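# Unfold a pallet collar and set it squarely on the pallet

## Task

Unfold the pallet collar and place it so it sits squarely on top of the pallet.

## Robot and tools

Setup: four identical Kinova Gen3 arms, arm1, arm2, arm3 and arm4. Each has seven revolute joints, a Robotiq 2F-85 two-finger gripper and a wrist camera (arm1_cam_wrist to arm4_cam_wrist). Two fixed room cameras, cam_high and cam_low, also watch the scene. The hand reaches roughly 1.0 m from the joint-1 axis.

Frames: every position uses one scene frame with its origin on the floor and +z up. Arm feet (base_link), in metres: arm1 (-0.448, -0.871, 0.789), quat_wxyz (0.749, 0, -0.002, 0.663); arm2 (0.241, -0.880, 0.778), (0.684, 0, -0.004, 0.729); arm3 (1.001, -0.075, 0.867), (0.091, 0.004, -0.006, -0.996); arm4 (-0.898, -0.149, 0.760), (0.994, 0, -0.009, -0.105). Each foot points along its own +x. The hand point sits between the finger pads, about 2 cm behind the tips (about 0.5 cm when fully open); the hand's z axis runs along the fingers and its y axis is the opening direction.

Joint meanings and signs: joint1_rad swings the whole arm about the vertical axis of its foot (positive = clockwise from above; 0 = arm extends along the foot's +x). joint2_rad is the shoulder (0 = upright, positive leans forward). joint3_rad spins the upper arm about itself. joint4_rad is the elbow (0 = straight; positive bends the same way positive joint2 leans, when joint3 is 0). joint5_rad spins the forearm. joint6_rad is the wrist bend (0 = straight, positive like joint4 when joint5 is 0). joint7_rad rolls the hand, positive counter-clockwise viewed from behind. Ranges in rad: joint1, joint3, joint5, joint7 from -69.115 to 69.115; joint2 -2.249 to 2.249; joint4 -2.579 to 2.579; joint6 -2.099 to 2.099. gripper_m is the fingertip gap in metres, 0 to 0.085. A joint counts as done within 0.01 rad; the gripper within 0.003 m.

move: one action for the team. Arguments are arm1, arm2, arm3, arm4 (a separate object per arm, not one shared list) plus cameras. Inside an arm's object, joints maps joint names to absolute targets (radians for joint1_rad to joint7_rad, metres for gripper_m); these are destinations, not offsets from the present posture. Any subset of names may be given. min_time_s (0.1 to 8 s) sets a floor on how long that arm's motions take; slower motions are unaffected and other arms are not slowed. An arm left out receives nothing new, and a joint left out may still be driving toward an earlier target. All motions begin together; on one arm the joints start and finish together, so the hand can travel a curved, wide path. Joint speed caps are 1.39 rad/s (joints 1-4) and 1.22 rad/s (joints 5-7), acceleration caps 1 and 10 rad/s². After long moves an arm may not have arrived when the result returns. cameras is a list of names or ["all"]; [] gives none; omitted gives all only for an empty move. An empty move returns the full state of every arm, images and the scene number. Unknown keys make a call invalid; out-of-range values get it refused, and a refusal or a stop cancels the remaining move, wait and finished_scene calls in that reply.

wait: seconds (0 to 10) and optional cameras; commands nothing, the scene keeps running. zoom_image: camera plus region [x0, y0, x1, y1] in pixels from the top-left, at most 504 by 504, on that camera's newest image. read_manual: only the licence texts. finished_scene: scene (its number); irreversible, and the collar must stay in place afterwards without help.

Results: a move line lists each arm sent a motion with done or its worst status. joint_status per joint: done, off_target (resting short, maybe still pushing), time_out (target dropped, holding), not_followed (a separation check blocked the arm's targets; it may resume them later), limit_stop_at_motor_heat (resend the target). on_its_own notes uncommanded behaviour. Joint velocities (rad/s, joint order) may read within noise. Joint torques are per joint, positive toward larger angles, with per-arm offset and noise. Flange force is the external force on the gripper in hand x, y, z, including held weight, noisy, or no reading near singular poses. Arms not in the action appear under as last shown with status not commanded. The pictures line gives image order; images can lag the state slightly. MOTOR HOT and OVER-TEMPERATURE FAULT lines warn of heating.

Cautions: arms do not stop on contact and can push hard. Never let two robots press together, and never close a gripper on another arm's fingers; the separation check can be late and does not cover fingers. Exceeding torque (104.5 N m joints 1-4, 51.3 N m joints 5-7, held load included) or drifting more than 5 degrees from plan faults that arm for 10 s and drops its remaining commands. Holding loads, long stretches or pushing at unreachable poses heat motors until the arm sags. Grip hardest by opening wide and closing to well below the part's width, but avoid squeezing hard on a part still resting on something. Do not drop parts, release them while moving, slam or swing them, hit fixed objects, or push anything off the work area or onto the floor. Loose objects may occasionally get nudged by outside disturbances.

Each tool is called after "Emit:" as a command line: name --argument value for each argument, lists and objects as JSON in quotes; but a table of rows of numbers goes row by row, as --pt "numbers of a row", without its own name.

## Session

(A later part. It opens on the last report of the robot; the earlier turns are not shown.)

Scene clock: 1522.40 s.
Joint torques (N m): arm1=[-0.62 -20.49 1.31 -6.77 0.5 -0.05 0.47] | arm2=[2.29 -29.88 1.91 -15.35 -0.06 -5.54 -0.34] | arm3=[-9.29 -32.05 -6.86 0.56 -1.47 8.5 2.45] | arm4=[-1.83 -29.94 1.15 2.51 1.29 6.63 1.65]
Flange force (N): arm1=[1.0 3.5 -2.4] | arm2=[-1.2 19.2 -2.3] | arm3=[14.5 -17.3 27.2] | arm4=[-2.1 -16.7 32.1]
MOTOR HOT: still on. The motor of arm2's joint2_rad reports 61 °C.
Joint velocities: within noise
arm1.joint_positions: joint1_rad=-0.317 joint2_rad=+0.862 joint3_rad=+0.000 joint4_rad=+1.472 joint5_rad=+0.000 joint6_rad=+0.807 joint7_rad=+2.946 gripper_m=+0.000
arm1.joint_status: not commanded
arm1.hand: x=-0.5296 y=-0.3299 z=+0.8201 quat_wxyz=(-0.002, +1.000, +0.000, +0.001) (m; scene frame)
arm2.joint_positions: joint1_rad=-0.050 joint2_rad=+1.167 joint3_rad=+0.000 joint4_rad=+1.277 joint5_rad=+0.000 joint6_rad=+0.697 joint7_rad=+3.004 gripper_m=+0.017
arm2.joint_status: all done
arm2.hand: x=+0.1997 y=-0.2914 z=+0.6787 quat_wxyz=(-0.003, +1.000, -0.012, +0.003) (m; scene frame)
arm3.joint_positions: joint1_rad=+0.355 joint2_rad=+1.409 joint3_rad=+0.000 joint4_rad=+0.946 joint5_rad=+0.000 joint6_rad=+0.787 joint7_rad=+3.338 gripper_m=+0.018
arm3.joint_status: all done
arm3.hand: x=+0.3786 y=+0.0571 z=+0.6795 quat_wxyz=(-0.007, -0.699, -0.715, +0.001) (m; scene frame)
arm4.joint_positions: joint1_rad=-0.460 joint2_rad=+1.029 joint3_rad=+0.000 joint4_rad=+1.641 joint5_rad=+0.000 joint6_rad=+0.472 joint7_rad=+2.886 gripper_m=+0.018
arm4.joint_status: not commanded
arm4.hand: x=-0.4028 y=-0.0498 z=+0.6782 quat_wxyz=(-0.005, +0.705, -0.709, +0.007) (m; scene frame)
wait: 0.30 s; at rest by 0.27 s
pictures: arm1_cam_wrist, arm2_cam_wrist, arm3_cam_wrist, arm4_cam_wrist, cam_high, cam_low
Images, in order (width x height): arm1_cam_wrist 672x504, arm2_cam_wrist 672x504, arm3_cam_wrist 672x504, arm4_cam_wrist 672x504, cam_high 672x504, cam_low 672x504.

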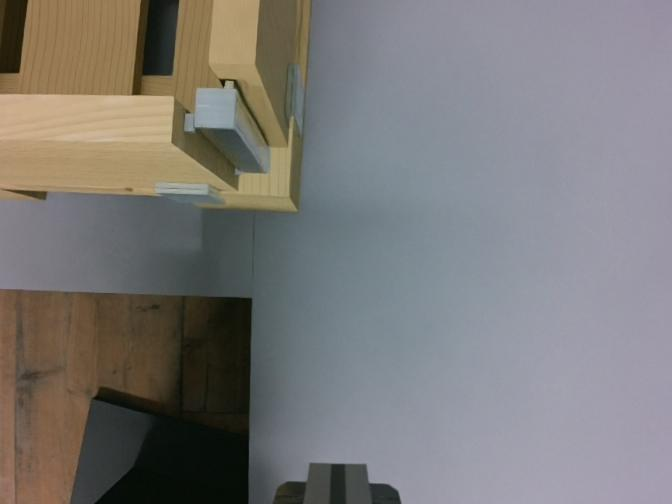

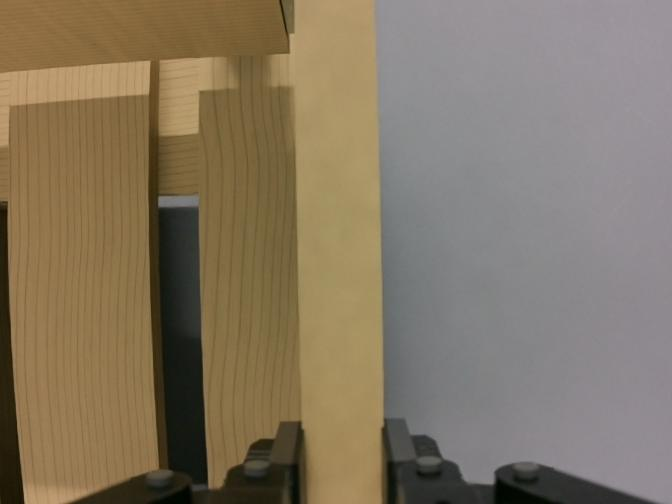

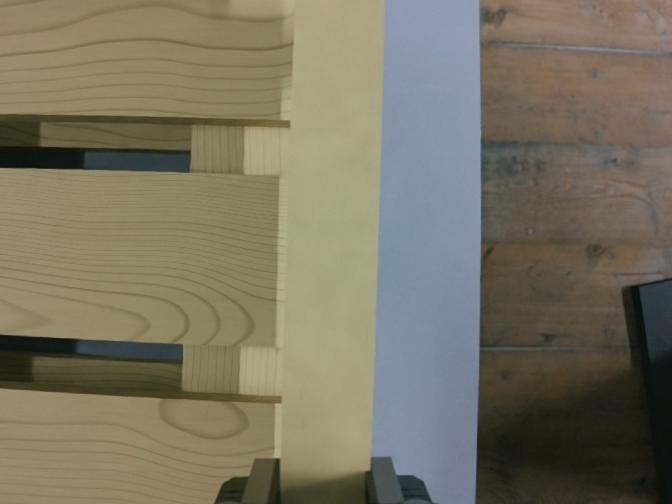

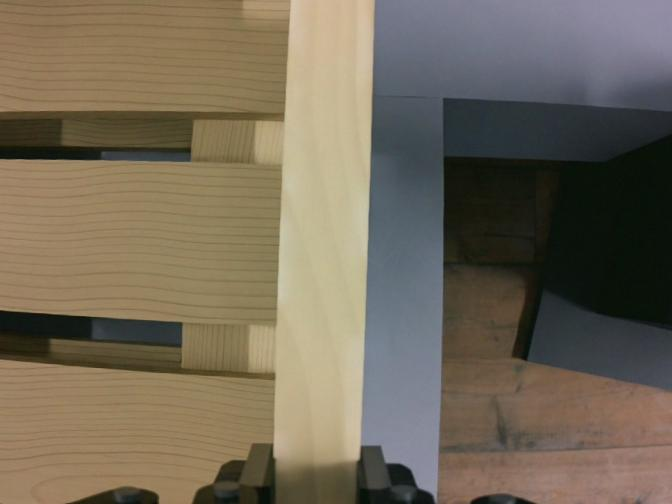

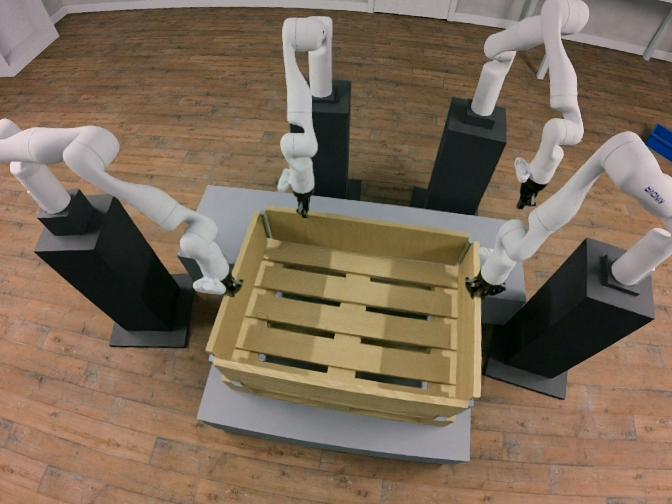

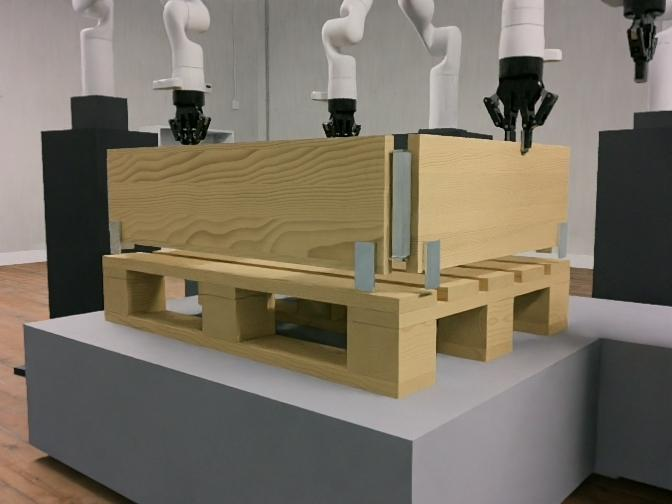

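Emit:
move --arm2 '{"joints":{"joint1_rad":-0.0498,"joint2_rad":1.1881,"joint4_rad":1.2703,"joint6_rad":0.6832,"joint7_rad":3.0036},"min_time_s":1.5}' --arm3 '{"joints":{"joint1_rad":0.3549,"joint2_rad":1.4326,"joint4_rad":0.9284,"joint6_rad":0.7806,"joint7_rad":3.3382},"min_time_s":1.5}' --arm4 '{"joints":{"joint1_rad":-0.4595,"joint2_rad":1.0526,"joint4_rad":1.6353,"joint6_rad":0.4537,"joint7_rad":2.8864},"min_time_s":1.5}' --cameras '["arm1_cam_wrist","arm2_cam_wrist","cam_high","cam_low"]'

Emit:
zoom_image --camera "arm1_cam_wrist" --region '[130, 0, 340, 230]'

Emit:
zoom_image --camera "cam_low" --region '[330, 220, 490, 340]'

Emit:
zoom_image --camera "cam_low" --region '[80, 200, 240, 320]'

Emit:
zoom_image --camera "cam_high" --region '[195, 340, 365, 440]'

Emit:
zoom_image --camera "arm2_cam_wrist" --region '[160, 0, 412, 252]'

Scene clock: 1557.07 s.
Joint torques (N m): arm1=[-0.64 -20.46 1.32 -6.79 0.5 -0.06 0.47] | arm2=[2.26 -31.18 1.96 -15.21 -0.05 -5.12 -0.33] | arm3=[-7.77 -25.8 -5.6 0.94 -0.89 7.02 2.55] | arm4=[-1.77 -30.15 1.46 2.06 1.29 6.28 1.61]
Flange force (N): arm1=[1.1 3.7 -2.5] | arm2=[-1.3 18.4 0.3] | arm3=[10.8 -12.8 14.1] | arm4=[-1.7 -14.9 31.7]
move: arm2 done; arm3 done; arm4 done
MOTOR HOT: still on. The motor of arm2's joint2_rad reports 64 °C.
Joint velocities: within noise
arm1: as last shown
arm2.joint_positions: joint1_rad=-0.050 joint2_rad=+1.188 joint3_rad=+0.000 joint4_rad=+1.270 joint5_rad=+0.000 joint6_rad=+0.683 joint7_rad=+3.004 gripper_m=+0.017
arm2.joint_status: all done
arm2.hand: x=+0.1998 y=-0.2915 z=+0.6676 quat_wxyz=(-0.003, +1.000, -0.012, +0.003) (m; scene frame)
arm3.joint_positions: joint1_rad=+0.355 joint2_rad=+1.433 joint3_rad=+0.000 joint4_rad=+0.928 joint5_rad=+0.000 joint6_rad=+0.781 joint7_rad=+3.338 gripper_m=+0.018
arm3.joint_status: all done
arm3.hand: x=+0.3785 y=+0.0571 z=+0.6685 quat_wxyz=(-0.007, -0.699, -0.715, +0.001) (m; scene frame)
arm4.joint_positions: joint1_rad=-0.460 joint2_rad=+1.053 joint3_rad=+0.000 joint4_rad=+1.635 joint5_rad=+0.000 joint6_rad=+0.454 joint7_rad=+2.886 gripper_m=+0.018
arm4.joint_status: all done
arm4.hand: x=-0.4027 y=-0.0499 z=+0.6672 quat_wxyz=(-0.005, +0.705, -0.709, +0.007) (m; scene frame)
pictures: arm1_cam_wrist, arm2_cam_wrist, cam_high, cam_low
Images, in order (width x height): arm1_cam_wrist 672x504, arm2_cam_wrist 672x504, cam_high 672x504, cam_low 672x504.

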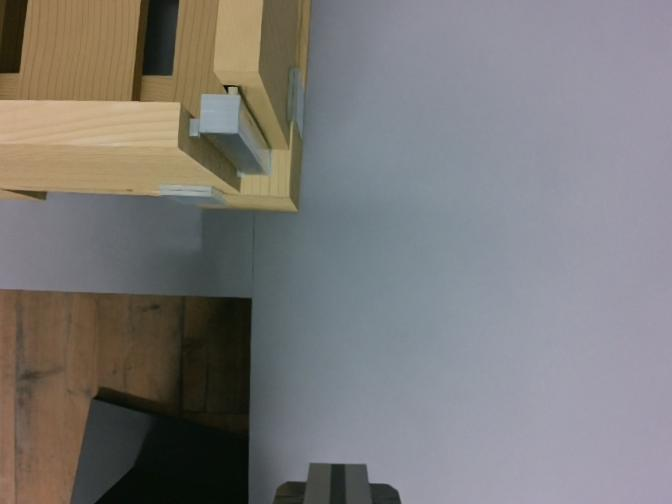

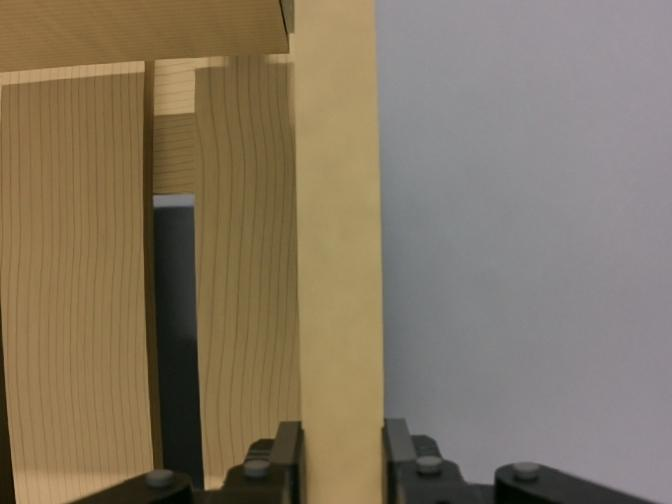

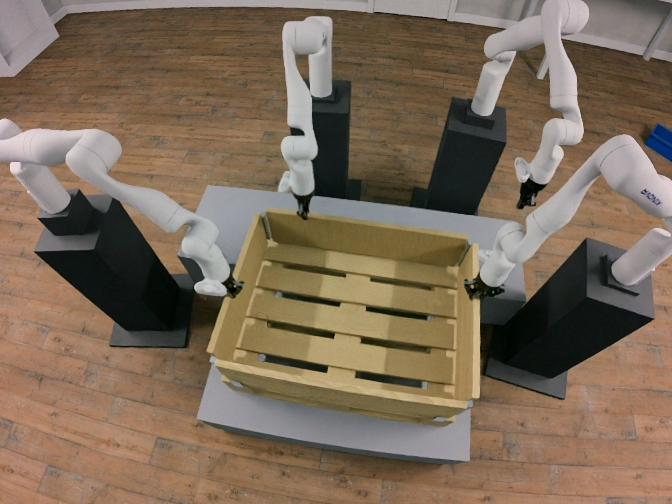

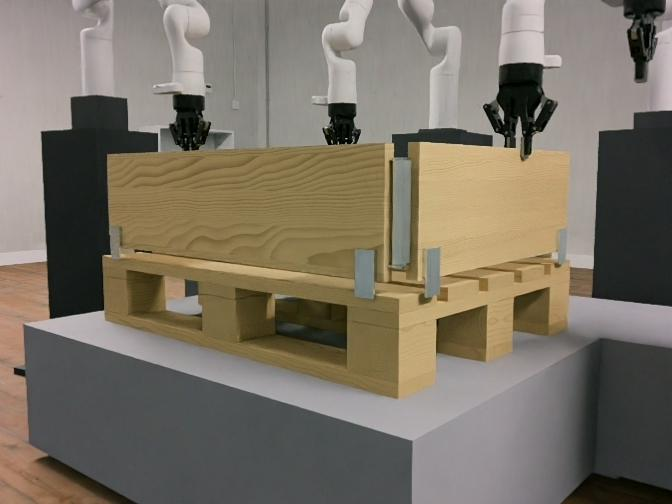

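Scaled by 2.191.

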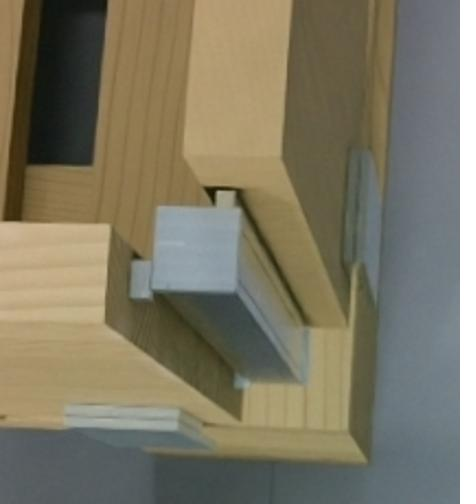

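Scaled by 3.150 from the camera's 672x504 image, which has a finer 960x720 frame.

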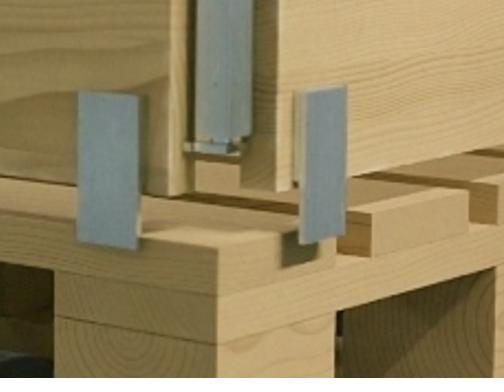

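Scaled by 3.150 from the camera's 672x504 image, which has a finer 960x720 frame.

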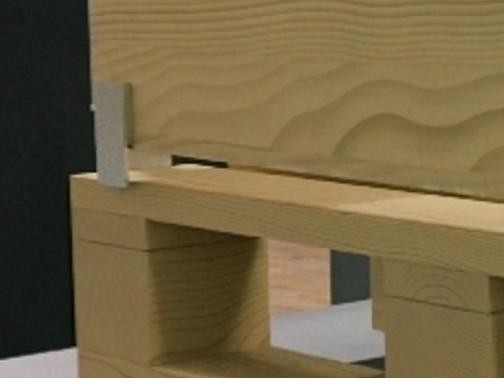

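Scaled by 2.965 from the camera's 672x504 image, which has a finer 960x720 frame.

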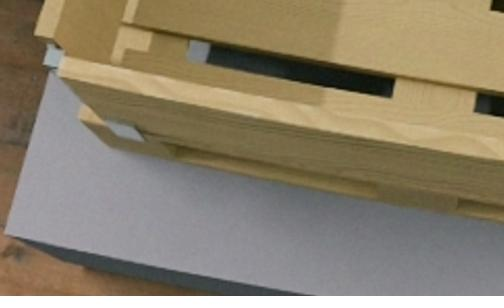

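Scaled by 2.000.

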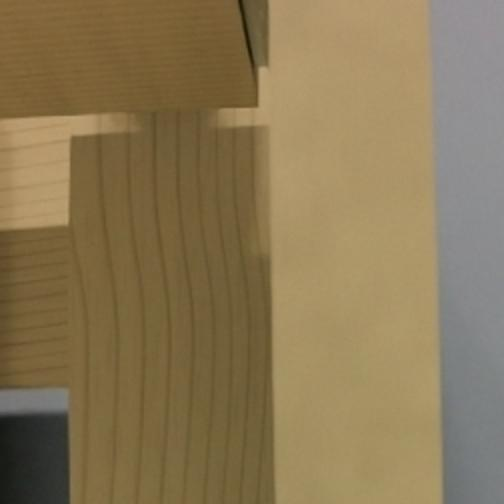

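Emit:
move --arm2 '{"joints":{"joint1_rad":-0.0498,"joint2_rad":1.1671,"joint4_rad":1.2770,"joint6_rad":0.6974,"joint7_rad":3.0036},"min_time_s":0.8}' --arm3 '{"joints":{"joint1_rad":0.3548,"joint2_rad":1.4093,"joint4_rad":0.9457,"joint6_rad":0.7866,"joint7_rad":3.3382},"min_time_s":0.8}' --arm4 '{"joints":{"joint1_rad":-0.4595,"joint2_rad":1.0292,"joint4_rad":1.6406,"joint6_rad":0.4717,"joint7_rad":2.8864},"min_time_s":0.8}'

Emit:
move --arm3 '{"joints":{"joint1_rad":0.3554,"joint2_rad":1.4043,"joint4_rad":0.9601,"joint6_rad":0.7772,"joint7_rad":3.3319},"min_time_s":0.8}'

Emit:
move --arm2 '{"joints":{"joint1_rad":-0.0498,"joint2_rad":1.1881,"joint4_rad":1.2703,"joint6_rad":0.6832,"joint7_rad":3.0036},"min_time_s":1.5}' --arm3 '{"joints":{"joint1_rad":0.3555,"joint2_rad":1.4275,"joint4_rad":0.9430,"joint6_rad":0.7710,"joint7_rad":3.3319},"min_time_s":1.5}' --arm4 '{"joints":{"joint1_rad":-0.4595,"joint2_rad":1.0526,"joint4_rad":1.6353,"joint6_rad":0.4537,"joint7_rad":2.8864},"min_time_s":1.5}' --cameras '["arm1_cam_wrist","arm2_cam_wrist","arm3_cam_wrist","cam_high","cam_low"]'

Emit:
zoom_image --camera "cam_low" --region '[330, 220, 490, 340]'

Emit:
zoom_image --camera "cam_low" --region '[80, 200, 240, 320]'

Emit:
zoom_image --camera "cam_high" --region '[195, 340, 365, 440]'

Scene clock: 1582.03 s.
Joint torques (N m): arm1=[-0.62 -20.47 1.32 -6.77 0.5 -0.01 0.46] | arm2=[1.49 -29.81 1.18 -15.5 -0.29 -5.54 -0.28] | arm3=[-9.5 -32.41 -6.95 0.25 -1.43 8.34 2.61] | arm4=[-1.65 -30.37 1.47 1.6 1.32 6.15 1.64]
Flange force (N): arm1=[1.1 3.6 -2.4] | arm2=[0.1 19.9 -2.5] | arm3=[14.5 -16.9 27.4] | arm4=[-2.0 -14.9 31.8]
move: arm2 done; arm3 done; arm4 done
MOTOR HOT: still on. The motor of arm2's joint2_rad reports 65 °C.
Joint velocities: within noise
arm1: as last shown
arm2.joint_positions: joint1_rad=-0.050 joint2_rad=+1.167 joint3_rad=+0.000 joint4_rad=+1.277 joint5_rad=+0.000 joint6_rad=+0.697 joint7_rad=+3.004 gripper_m=+0.017
arm2.joint_status: all done
arm2.hand: x=+0.1997 y=-0.2914 z=+0.6787 quat_wxyz=(-0.003, +1.000, -0.012, +0.003) (m; scene frame)
arm3.joint_positions: joint1_rad=+0.355 joint2_rad=+1.409 joint3_rad=+0.000 joint4_rad=+0.946 joint5_rad=+0.000 joint6_rad=+0.787 joint7_rad=+3.338 gripper_m=+0.018
arm3.joint_status: all done
arm3.hand: x=+0.3786 y=+0.0571 z=+0.6795 quat_wxyz=(-0.007, -0.699, -0.715, +0.001) (m; scene frame)
arm4.joint_positions: joint1_rad=-0.460 joint2_rad=+1.029 joint3_rad=+0.000 joint4_rad=+1.641 joint5_rad=+0.000 joint6_rad=+0.472 joint7_rad=+2.886 gripper_m=+0.018
arm4.joint_status: all done
arm4.hand: x=-0.4028 y=-0.0498 z=+0.6782 quat_wxyz=(-0.005, +0.705, -0.709, +0.007) (m; scene frame)
pictures: none

Scene clock: 1583.13 s.
Joint torques (N m): arm1=[-0.59 -20.5 1.33 -6.78 0.49 -0.05 0.47] | arm2=[2.89 -29.33 2.48 -14.87 0.21 -5.27 -0.33] | arm3=[-7.83 -28.23 -5.87 4.73 -1.05 10.84 2.51] | arm4=[-3.13 -26.78 -0.19 7.48 1.38 9.5 2.08]
Flange force (N): arm1=[1.0 3.5 -2.4] | arm2=[-2.3 18.8 -2.7] | arm3=[13.7 -24.8 26.8] | arm4=[-2.0 -24.7 32.5]
move: arm3 done
MOTOR HOT: still on. The motor of arm2's joint2_rad reports 65 °C.
Joint velocities: within noise
arm1: as last shown
arm2.joint_positions: joint1_rad=-0.050 joint2_rad=+1.167 joint3_rad=+0.000 joint4_rad=+1.277 joint5_rad=+0.000 joint6_rad=+0.697 joint7_rad=+3.004 gripper_m=+0.017
arm2.joint_status: not commanded
arm2.hand: x=+0.1997 y=-0.2914 z=+0.6787 quat_wxyz=(-0.003, +1.000, -0.012, +0.003) (m; scene frame)
arm3.joint_positions: joint1_rad=+0.355 joint2_rad=+1.404 joint3_rad=+0.000 joint4_rad=+0.960 joint5_rad=+0.000 joint6_rad=+0.777 joint7_rad=+3.332 gripper_m=+0.018
arm3.joint_status: all done
arm3.hand: x=+0.3810 y=+0.0571 z=+0.6796 quat_wxyz=(-0.007, -0.701, -0.713, +0.001) (m; scene frame)
arm4.joint_positions: joint1_rad=-0.459 joint2_rad=+1.029 joint3_rad=+0.000 joint4_rad=+1.641 joint5_rad=+0.000 joint6_rad=+0.472 joint7_rad=+2.886 gripper_m=+0.018
arm4.joint_status: not commanded
arm4.hand: x=-0.4027 y=-0.0498 z=+0.6782 quat_wxyz=(-0.005, +0.705, -0.709, +0.007) (m; scene frame)
pictures: none

Scene clock: 1584.93 s.
Joint torques (N m): arm1=[-0.62 -20.49 1.31 -6.81 0.49 -0.03 0.45] | arm2=[3.19 -29.44 2.82 -14.78 0.3 -5.24 -0.29] | arm3=[-7.7 -27.96 -5.81 4.76 -1.09 10.78 2.38] | arm4=[-3.11 -26.49 -0.17 7.96 1.32 9.53 2.03]
Flange force (N): arm1=[1.1 3.7 -2.4] | arm2=[-2.9 19.0 -2.9] | arm3=[13.6 -24.5 26.6] | arm4=[-1.9 -24.9 32.3]
move: arm2 done; arm3 done; arm4 done
MOTOR HOT: still on. The motor of arm2's joint2_rad reports 65 °C.
Joint velocities: within noise
arm1: as last shown
arm2.joint_positions: joint1_rad=-0.050 joint2_rad=+1.188 joint3_rad=+0.000 joint4_rad=+1.270 joint5_rad=+0.000 joint6_rad=+0.683 joint7_rad=+3.004 gripper_m=+0.017
arm2.joint_status: all done
arm2.hand: x=+0.1998 y=-0.2915 z=+0.6676 quat_wxyz=(-0.003, +1.000, -0.012, +0.003) (m; scene frame)
arm3.joint_positions: joint1_rad=+0.355 joint2_rad=+1.428 joint3_rad=+0.000 joint4_rad=+0.943 joint5_rad=+0.000 joint6_rad=+0.771 joint7_rad=+3.332 gripper_m=+0.018
arm3.joint_status: all done
arm3.hand: x=+0.3810 y=+0.0570 z=+0.6685 quat_wxyz=(-0.007, -0.701, -0.713, +0.001) (m; scene frame)
arm4.joint_positions: joint1_rad=-0.460 joint2_rad=+1.053 joint3_rad=+0.000 joint4_rad=+1.635 joint5_rad=+0.000 joint6_rad=+0.454 joint7_rad=+2.886 gripper_m=+0.018
arm4.joint_status: all done
arm4.hand: x=-0.4027 y=-0.0499 z=+0.6671 quat_wxyz=(-0.005, +0.705, -0.709, +0.007) (m; scene frame)
pictures: arm1_cam_wrist, arm2_cam_wrist, arm3_cam_wrist, cam_high, cam_low
Images, in order (width x height): arm1_cam_wrist 672x504, arm2_cam_wrist 672x504, arm3_cam_wrist 672x504, cam_high 672x504, cam_low 672x504.

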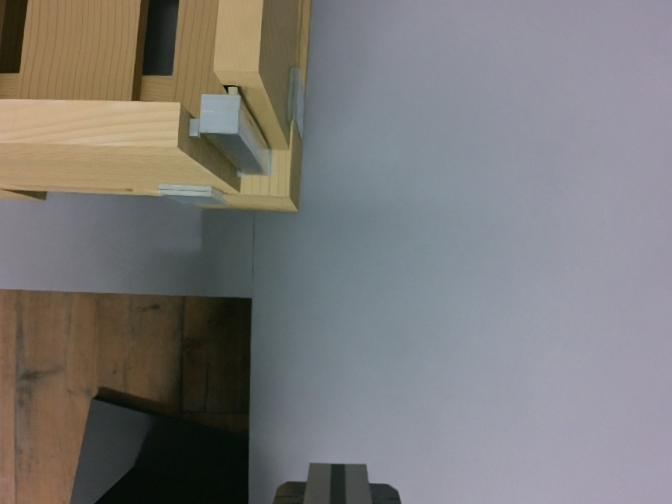

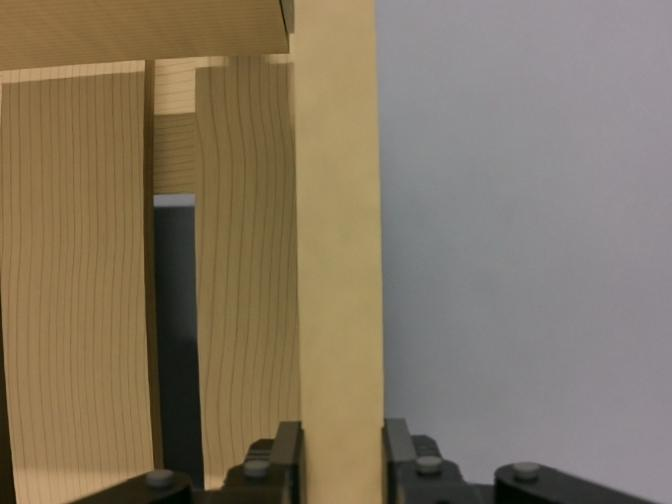

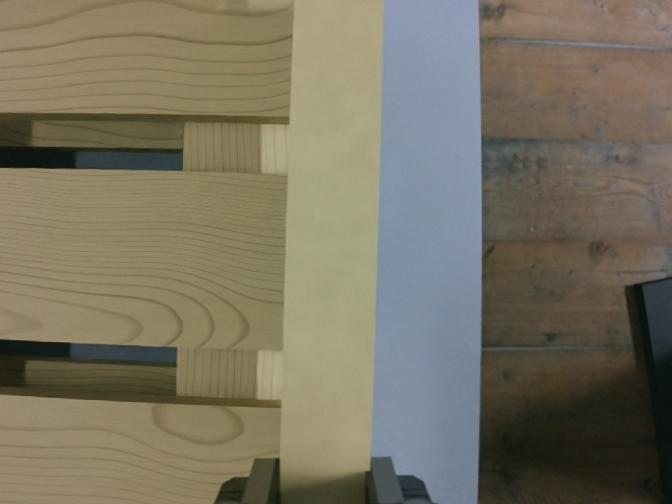

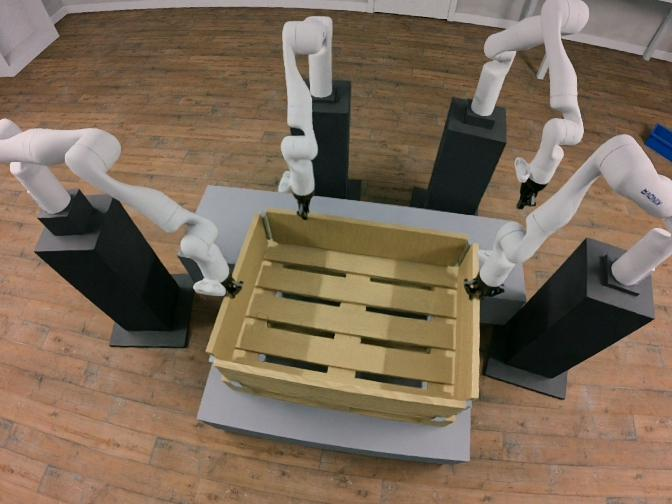

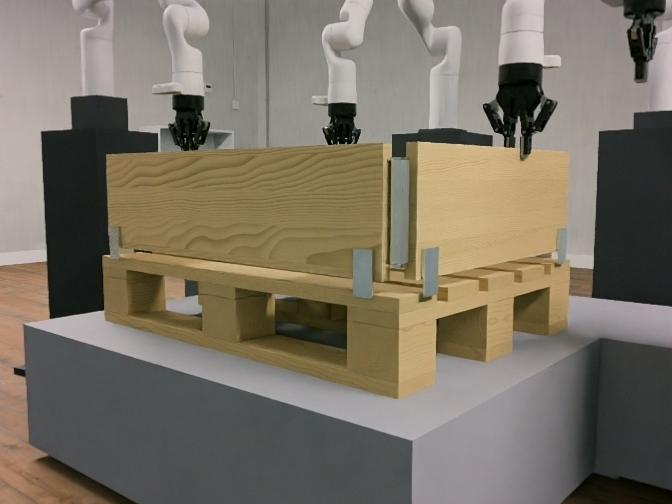

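Scaled by 3.150 from the camera's 672x504 image, which has a finer 960x720 frame.

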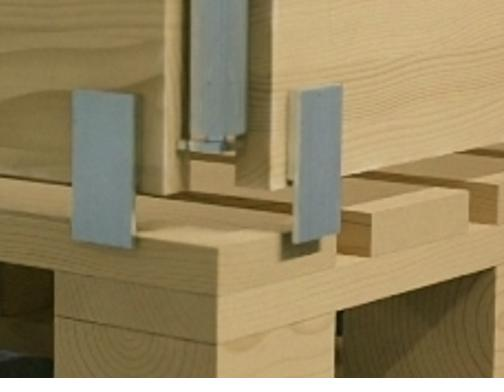

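Scaled by 3.150 from the camera's 672x504 image, which has a finer 960x720 frame.

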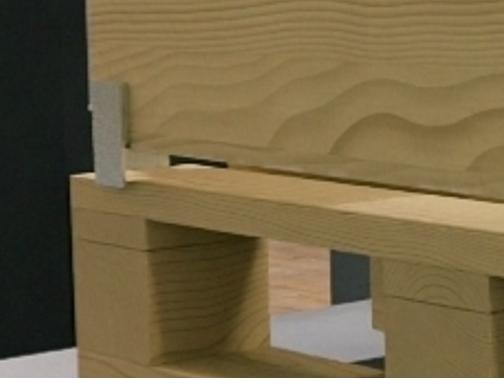

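Scaled by 2.965 from the camera's 672x504 image, which has a finer 960x720 frame.

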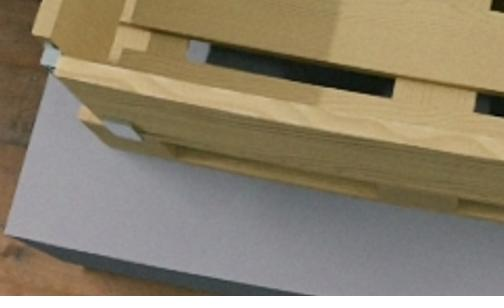

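Emit:
move --arm2 '{"joints":{"joint1_rad":-0.0498,"joint2_rad":1.2113,"joint4_rad":1.2618,"joint6_rad":0.6685,"joint7_rad":3.0036},"min_time_s":1.4}' --arm3 '{"joints":{"joint1_rad":0.3556,"joint2_rad":1.4534,"joint4_rad":0.9229,"joint6_rad":0.7653,"joint7_rad":3.3318},"min_time_s":1.4}' --arm4 '{"joints":{"joint1_rad":-0.4596,"joint2_rad":1.0782,"joint4_rad":1.6287,"joint6_rad":0.4347,"joint7_rad":2.8863},"min_time_s":1.4}' --cameras '["cam_low"]'

Scene clock: 1602.63 s.
Joint torques (N m): arm1=[-0.64 -20.5 1.33 -6.78 0.49 -0.05 0.46] | arm2=[3.27 -29.91 2.9 -14.94 0.25 -5.33 -0.35] | arm3=[-7.82 -27.44 -5.81 4.96 -1.11 10.85 2.37] | arm4=[-3.12 -26.15 -0.13 8.44 1.35 9.68 2.02]
Flange force (N): arm1=[1.1 3.6 -2.4] | arm2=[-2.9 19.3 -2.9] | arm3=[13.8 -24.3 26.3] | arm4=[-1.9 -24.7 32.3]
move: arm2 done; arm3 done; arm4 done
MOTOR HOT: still on. The motor of arm2's joint2_rad reports 63 °C.
Joint velocities: within noise
arm1: as last shown
arm2.joint_positions: joint1_rad=-0.050 joint2_rad=+1.211 joint3_rad=+0.000 joint4_rad=+1.262 joint5_rad=+0.000 joint6_rad=+0.669 joint7_rad=+3.004 gripper_m=+0.017
arm2.joint_status: all done
arm2.hand: x=+0.1999 y=-0.2915 z=+0.6556 quat_wxyz=(-0.003, +1.000, -0.012, +0.003) (m; scene frame)
arm3.joint_positions: joint1_rad=+0.356 joint2_rad=+1.453 joint3_rad=+0.000 joint4_rad=+0.923 joint5_rad=+0.000 joint6_rad=+0.765 joint7_rad=+3.332 gripper_m=+0.018
arm3.joint_status: all done
arm3.hand: x=+0.3810 y=+0.0570 z=+0.6565 quat_wxyz=(-0.007, -0.701, -0.713, +0.001) (m; scene frame)
arm4.joint_positions: joint1_rad=-0.460 joint2_rad=+1.078 joint3_rad=+0.000 joint4_rad=+1.629 joint5_rad=+0.000 joint6_rad=+0.435 joint7_rad=+2.886 gripper_m=+0.018
arm4.joint_status: all done
arm4.hand: x=-0.4027 y=-0.0499 z=+0.6552 quat_wxyz=(-0.005, +0.705, -0.709, +0.007) (m; scene frame)
pictures: cam_low
Images, in order (width x height): cam_low 672x504.

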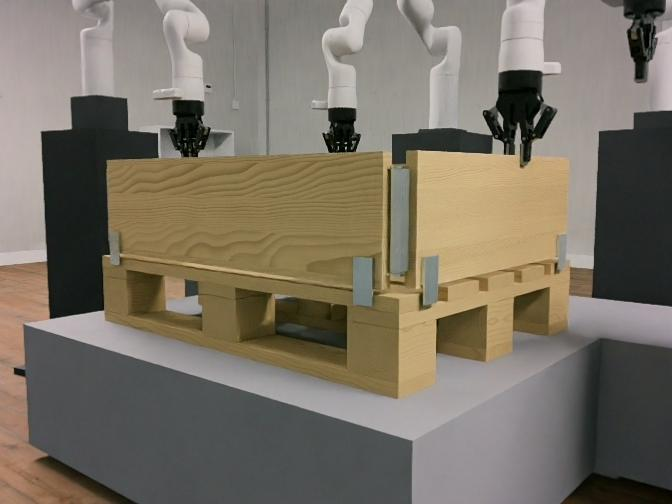

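Emit:
move --arm2 '{"joints":{"joint1_rad":-0.0498,"joint2_rad":1.2251,"joint4_rad":1.2561,"joint6_rad":0.6604,"joint7_rad":3.0036},"min_time_s":1.2}' --arm3 '{"joints":{"joint1_rad":0.3557,"joint2_rad":1.4685,"joint4_rad":0.9108,"joint6_rad":0.7623,"joint7_rad":3.3318},"min_time_s":1.2}' --arm4 '{"joints":{"joint1_rad":-0.4596,"joint2_rad":1.0932,"joint4_rad":1.6244,"joint6_rad":0.4240,"joint7_rad":2.8863},"min_time_s":1.2}' --cameras '["cam_low","cam_high","arm1_cam_wrist"]'

Emit:
zoom_image --camera "cam_low" --region '[330, 230, 490, 350]'

Emit:
zoom_image --camera "cam_low" --region '[80, 200, 240, 320]'

Emit:
zoom_image --camera "cam_low" --region '[500, 200, 620, 300]'

Scene clock: 1611.93 s.
Joint torques (N m): arm1=[-0.61 -20.5 1.33 -6.79 0.48 -0.05 0.46] | arm2=[3.89 -23.15 3.4 -14.78 0.47 -7.07 -0.33] | arm3=[-10.18 -25.53 -7.71 5.78 -1.77 11 2.47] | arm4=[-2.61 -26.88 0.52 8.56 1.62 9.86 2.03]
Flange force (N): arm1=[1.1 3.6 -2.4] | arm2=[-3.5 24.0 -18.4] | arm3=[17.4 -24.1 24.0] | arm4=[-2.9 -24.3 34.4]
move: arm2 done; arm3 done; arm4 done
MOTOR HOT: still on. The motor of arm2's joint2_rad reports 62 °C.
Joint velocities: within noise
arm1: as last shown
arm2.joint_positions: joint1_rad=-0.050 joint2_rad=+1.225 joint3_rad=+0.000 joint4_rad=+1.256 joint5_rad=+0.000 joint6_rad=+0.660 joint7_rad=+3.004 gripper_m=+0.017
arm2.joint_status: all done
arm2.hand: x=+0.1999 y=-0.2914 z=+0.6487 quat_wxyz=(-0.003, +1.000, -0.012, +0.003) (m; scene frame)
arm3.joint_positions: joint1_rad=+0.356 joint2_rad=+1.469 joint3_rad=+0.000 joint4_rad=+0.911 joint5_rad=+0.000 joint6_rad=+0.762 joint7_rad=+3.332 gripper_m=+0.018
arm3.joint_status: all done
arm3.hand: x=+0.3811 y=+0.0570 z=+0.6495 quat_wxyz=(-0.007, -0.701, -0.713, +0.001) (m; scene frame)
arm4.joint_positions: joint1_rad=-0.460 joint2_rad=+1.093 joint3_rad=+0.000 joint4_rad=+1.624 joint5_rad=+0.000 joint6_rad=+0.424 joint7_rad=+2.886 gripper_m=+0.018
arm4.joint_status: all done
arm4.hand: x=-0.4027 y=-0.0499 z=+0.6482 quat_wxyz=(-0.005, +0.705, -0.709, +0.007) (m; scene frame)
pictures: arm1_cam_wrist, cam_high, cam_low
Images, in order (width x height): arm1_cam_wrist 672x504, cam_high 672x504, cam_low 672x504.

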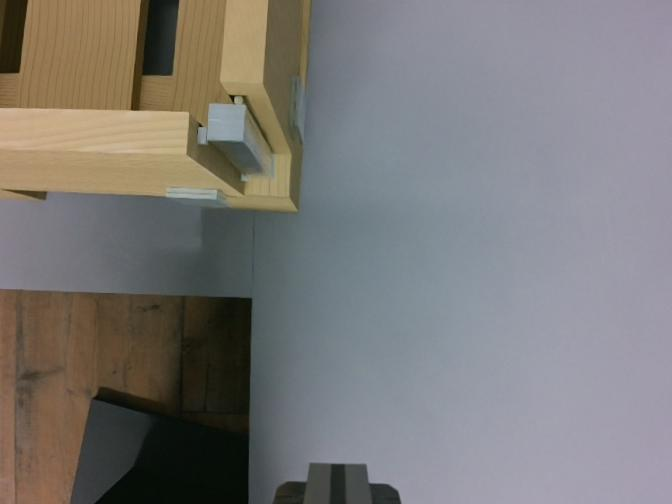

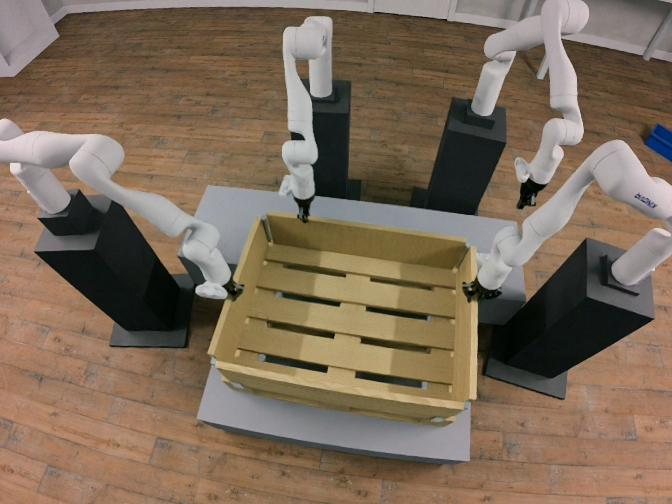

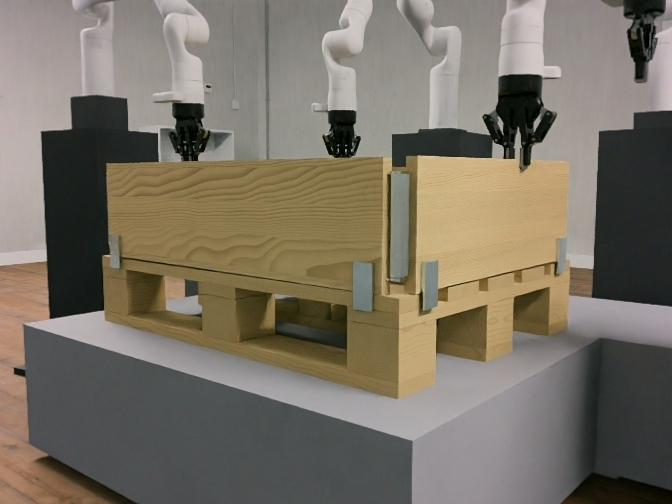

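Scaled by 3.150 from the camera's 672x504 image, which has a finer 960x720 frame.

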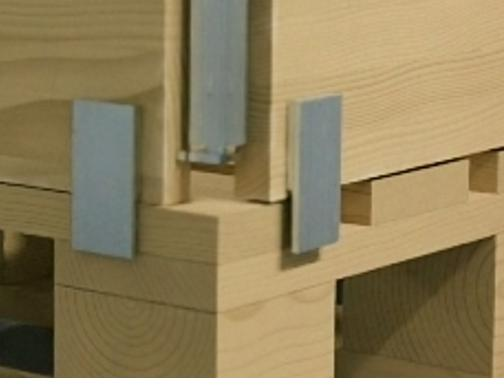

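Scaled by 3.150 from the camera's 672x504 image, which has a finer 960x720 frame.

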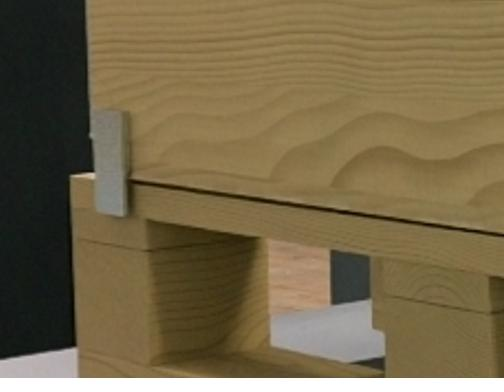

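Scaled by 4.200 from the camera's 672x504 image, which has a finer 960x720 frame.

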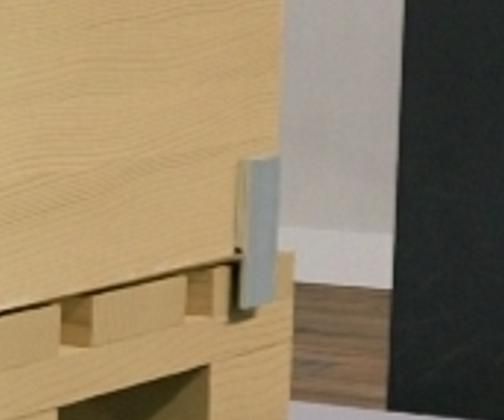

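Emit:
move --arm3 '{"joints":{"joint1_rad":0.3557,"joint2_rad":1.4739,"joint4_rad":0.9064,"joint6_rad":0.7613,"joint7_rad":3.3318},"min_time_s":1.0}' --arm4 '{"joints":{"joint1_rad":-0.4596,"joint2_rad":1.0985,"joint4_rad":1.6229,"joint6_rad":0.4202,"joint7_rad":2.8863},"min_time_s":1.0}' --cameras '["cam_low","cam_high"]'

Emit:
zoom_image --camera "cam_low" --region '[330, 230, 490, 350]'

Emit:
zoom_image --camera "cam_low" --region '[80, 200, 240, 320]'

Emit:
zoom_image --camera "cam_high" --region '[195, 340, 365, 440]'

Emit:
zoom_image --camera "cam_high" --region '[355, 340, 525, 440]'

Scene clock: 1640.10 s.
Joint torques (N m): arm1=[-0.61 -20.51 1.31 -6.8 0.49 -0.03 0.46] | arm2=[7.16 -28.58 6.77 -14.96 1.64 -5.78 -0.22] | arm3=[-10.37 -23.47 -7.49 3.01 -1.44 8.17 2.59] | arm4=[-2.83 -21.36 0.42 6.37 1.78 7.45 2.24]
Flange force (N): arm1=[1.1 3.7 -2.3] | arm2=[-9.6 21.3 -6.3] | arm3=[15.3 -14.5 13.5] | arm4=[-1.4 -17.4 17.3]
move: arm3 done; arm4 done
MOTOR HOT: still on. The motor of arm2's joint2_rad reports 59 °C.
Joint velocities: within noise
arm1: as last shown
arm2.joint_positions: joint1_rad=-0.050 joint2_rad=+1.225 joint3_rad=+0.000 joint4_rad=+1.256 joint5_rad=+0.000 joint6_rad=+0.660 joint7_rad=+3.004 gripper_m=+0.017
arm2.joint_status: not commanded
arm2.hand: x=+0.1998 y=-0.2915 z=+0.6486 quat_wxyz=(-0.003, +1.000, -0.012, +0.003) (m; scene frame)
arm3.joint_positions: joint1_rad=+0.356 joint2_rad=+1.474 joint3_rad=+0.000 joint4_rad=+0.906 joint5_rad=+0.000 joint6_rad=+0.761 joint7_rad=+3.332 gripper_m=+0.018
arm3.joint_status: all done
arm3.hand: x=+0.3811 y=+0.0569 z=+0.6470 quat_wxyz=(-0.007, -0.701, -0.713, +0.001) (m; scene frame)
arm4.joint_positions: joint1_rad=-0.460 joint2_rad=+1.099 joint3_rad=+0.000 joint4_rad=+1.623 joint5_rad=+0.000 joint6_rad=+0.420 joint7_rad=+2.886 gripper_m=+0.018
arm4.joint_status: all done
arm4.hand: x=-0.4027 y=-0.0500 z=+0.6457 quat_wxyz=(-0.005, +0.705, -0.709, +0.007) (m; scene frame)
pictures: cam_high, cam_low
Images, in order (width x height): cam_high 672x504, cam_low 672x504.

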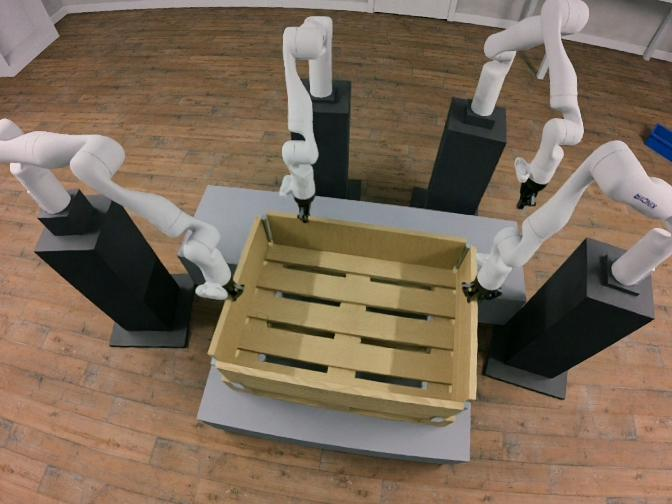

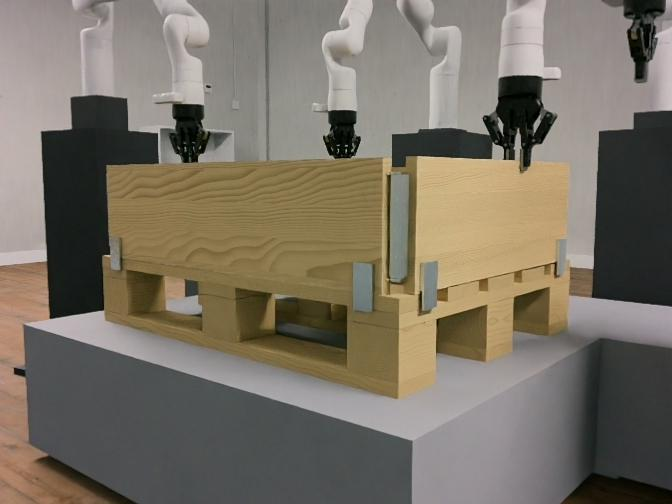

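Scaled by 3.150 from the camera's 672x504 image, which has a finer 960x720 frame.

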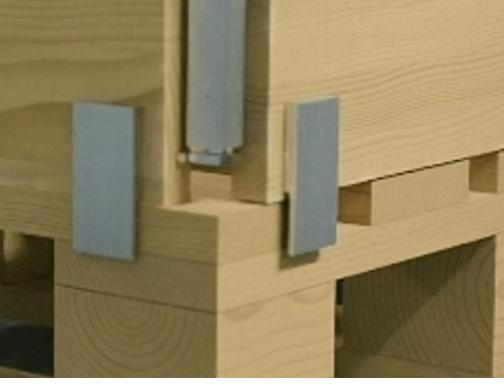

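Scaled by 3.150 from the camera's 672x504 image, which has a finer 960x720 frame.

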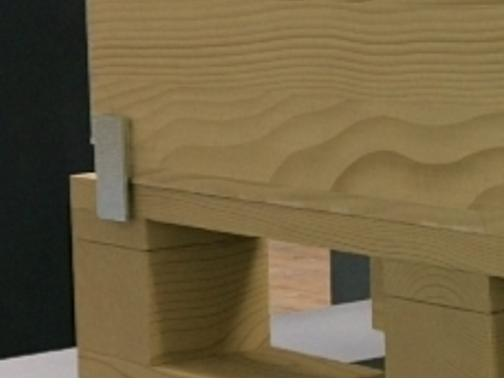

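Scaled by 2.965 from the camera's 672x504 image, which has a finer 960x720 frame.

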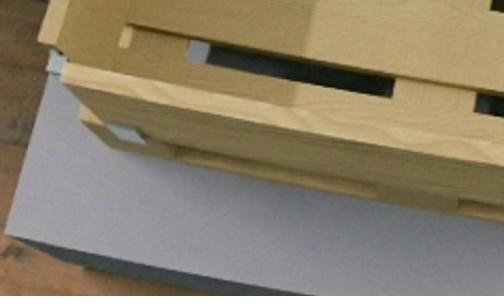

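Scaled by 2.965 from the camera's 672x504 image, which has a finer 960x720 frame.

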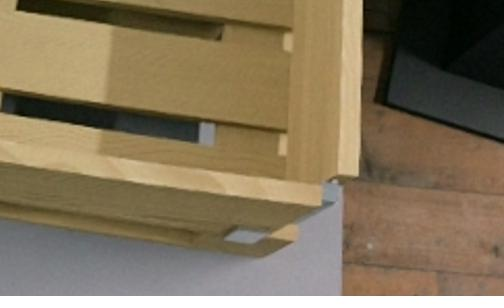

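Emit:
move --arm3 '{"joints":{"joint1_rad":0.3557,"joint2_rad":1.4771,"joint4_rad":0.9038,"joint6_rad":0.7607,"joint7_rad":3.3318},"min_time_s":0.8}' --arm4 '{"joints":{"joint1_rad":-0.4596,"joint2_rad":1.1017,"joint4_rad":1.6220,"joint6_rad":0.4179,"joint7_rad":2.8863},"min_time_s":0.8}'

Emit:
wait --seconds 0.2

Scene clock: 1647.80 s.
Joint torques (N m): arm1=[-0.63 -20.48 1.32 -6.8 0.48 -0.04 0.47] | arm2=[7.38 -32.81 6.9 -15.66 1.59 -5.18 -0.27] | arm3=[-10.94 -17.39 -8.01 2.39 -1.61 5.89 2.54] | arm4=[-5.38 -19.07 -2.57 4.91 1.1 6.12 2.1]
Flange force (N): arm1=[1.1 3.7 -2.4] | arm2=[-10.0 20.1 2.1] | arm3=[14.6 -7.2 -1.8] | arm4=[4.6 -14.7 9.3]
move: arm3 done; arm4 done
MOTOR HOT: still on. The motor of arm2's joint2_rad reports 60 °C.
Joint velocities: within noise
arm1.joint_positions: joint1_rad=-0.317 joint2_rad=+0.862 joint3_rad=+0.000 joint4_rad=+1.472 joint5_rad=+0.000 joint6_rad=+0.807 joint7_rad=+2.946 gripper_m=+0.000
arm1.joint_status: not commanded
arm1.hand: x=-0.5296 y=-0.3299 z=+0.8201 quat_wxyz=(-0.002, +1.000, +0.000, +0.001) (m; scene frame)
arm2.joint_positions: joint1_rad=-0.050 joint2_rad=+1.225 joint3_rad=+0.000 joint4_rad=+1.256 joint5_rad=+0.000 joint6_rad=+0.660 joint7_rad=+3.004 gripper_m=+0.017
arm2.joint_status: not commanded
arm2.hand: x=+0.1999 y=-0.2915 z=+0.6486 quat_wxyz=(-0.003, +1.000, -0.012, +0.003) (m; scene frame)
arm3.joint_positions: joint1_rad=+0.356 joint2_rad=+1.477 joint3_rad=+0.000 joint4_rad=+0.904 joint5_rad=+0.000 joint6_rad=+0.761 joint7_rad=+3.332 gripper_m=+0.018
arm3.joint_status: all done
arm3.hand: x=+0.3811 y=+0.0569 z=+0.6456 quat_wxyz=(-0.007, -0.701, -0.713, +0.001) (m; scene frame)
arm4.joint_positions: joint1_rad=-0.460 joint2_rad=+1.102 joint3_rad=+0.000 joint4_rad=+1.622 joint5_rad=+0.000 joint6_rad=+0.418 joint7_rad=+2.886 gripper_m=+0.018
arm4.joint_status: all done
arm4.hand: x=-0.4027 y=-0.0500 z=+0.6442 quat_wxyz=(-0.005, +0.705, -0.709, +0.007) (m; scene frame)
pictures: none

Scene clock: 1648.00 s.
Joint torques (N m): arm1=[-0.64 -20.48 1.35 -6.79 0.48 -0.07 0.47] | arm2=[7.43 -32.8 6.93 -15.65 1.59 -5.19 -0.29] | arm3=[-10.94 -17.39 -8.01 2.41 -1.62 5.9 2.53] | arm4=[-5.26 -18.98 -2.58 4.91 1.04 6.13 2.14]
Flange force (N): arm1=[1.1 3.6 -2.5] | arm2=[-10.1 20.0 2.1] | arm3=[14.6 -7.3 -1.7] | arm4=[4.4 -14.5 9.2]
MOTOR HOT: still on. The motor of arm2's joint2_rad reports 60 °C.
Joint velocities: within noise
arm1.joint_positions: joint1_rad=-0.317 joint2_rad=+0.862 joint3_rad=+0.000 joint4_rad=+1.472 joint5_rad=+0.000 joint6_rad=+0.807 joint7_rad=+2.946 gripper_m=+0.000
arm1.joint_status: not commanded
arm1.hand: x=-0.5296 y=-0.3299 z=+0.8201 quat_wxyz=(-0.002, +1.000, +0.000, +0.001) (m; scene frame)
arm2.joint_positions: joint1_rad=-0.050 joint2_rad=+1.225 joint3_rad=+0.000 joint4_rad=+1.256 joint5_rad=+0.000 joint6_rad=+0.660 joint7_rad=+3.004 gripper_m=+0.017
arm2.joint_status: not commanded
arm2.hand: x=+0.1999 y=-0.2915 z=+0.6486 quat_wxyz=(-0.003, +1.000, -0.012, +0.003) (m; scene frame)
arm3.joint_positions: joint1_rad=+0.356 joint2_rad=+1.477 joint3_rad=+0.000 joint4_rad=+0.904 joint5_rad=+0.000 joint6_rad=+0.761 joint7_rad=+3.332 gripper_m=+0.018
arm3.joint_status: all done
arm3.hand: x=+0.3811 y=+0.0569 z=+0.6456 quat_wxyz=(-0.007, -0.701, -0.713, +0.001) (m; scene frame)
arm4.joint_positions: joint1_rad=-0.460 joint2_rad=+1.102 joint3_rad=+0.000 joint4_rad=+1.622 joint5_rad=+0.000 joint6_rad=+0.418 joint7_rad=+2.886 gripper_m=+0.018
arm4.joint_status: all done
arm4.hand: x=-0.4028 y=-0.0500 z=+0.6442 quat_wxyz=(-0.005, +0.705, -0.709, +0.007) (m; scene frame)
wait: 0.20 s; no rest
pictures: none


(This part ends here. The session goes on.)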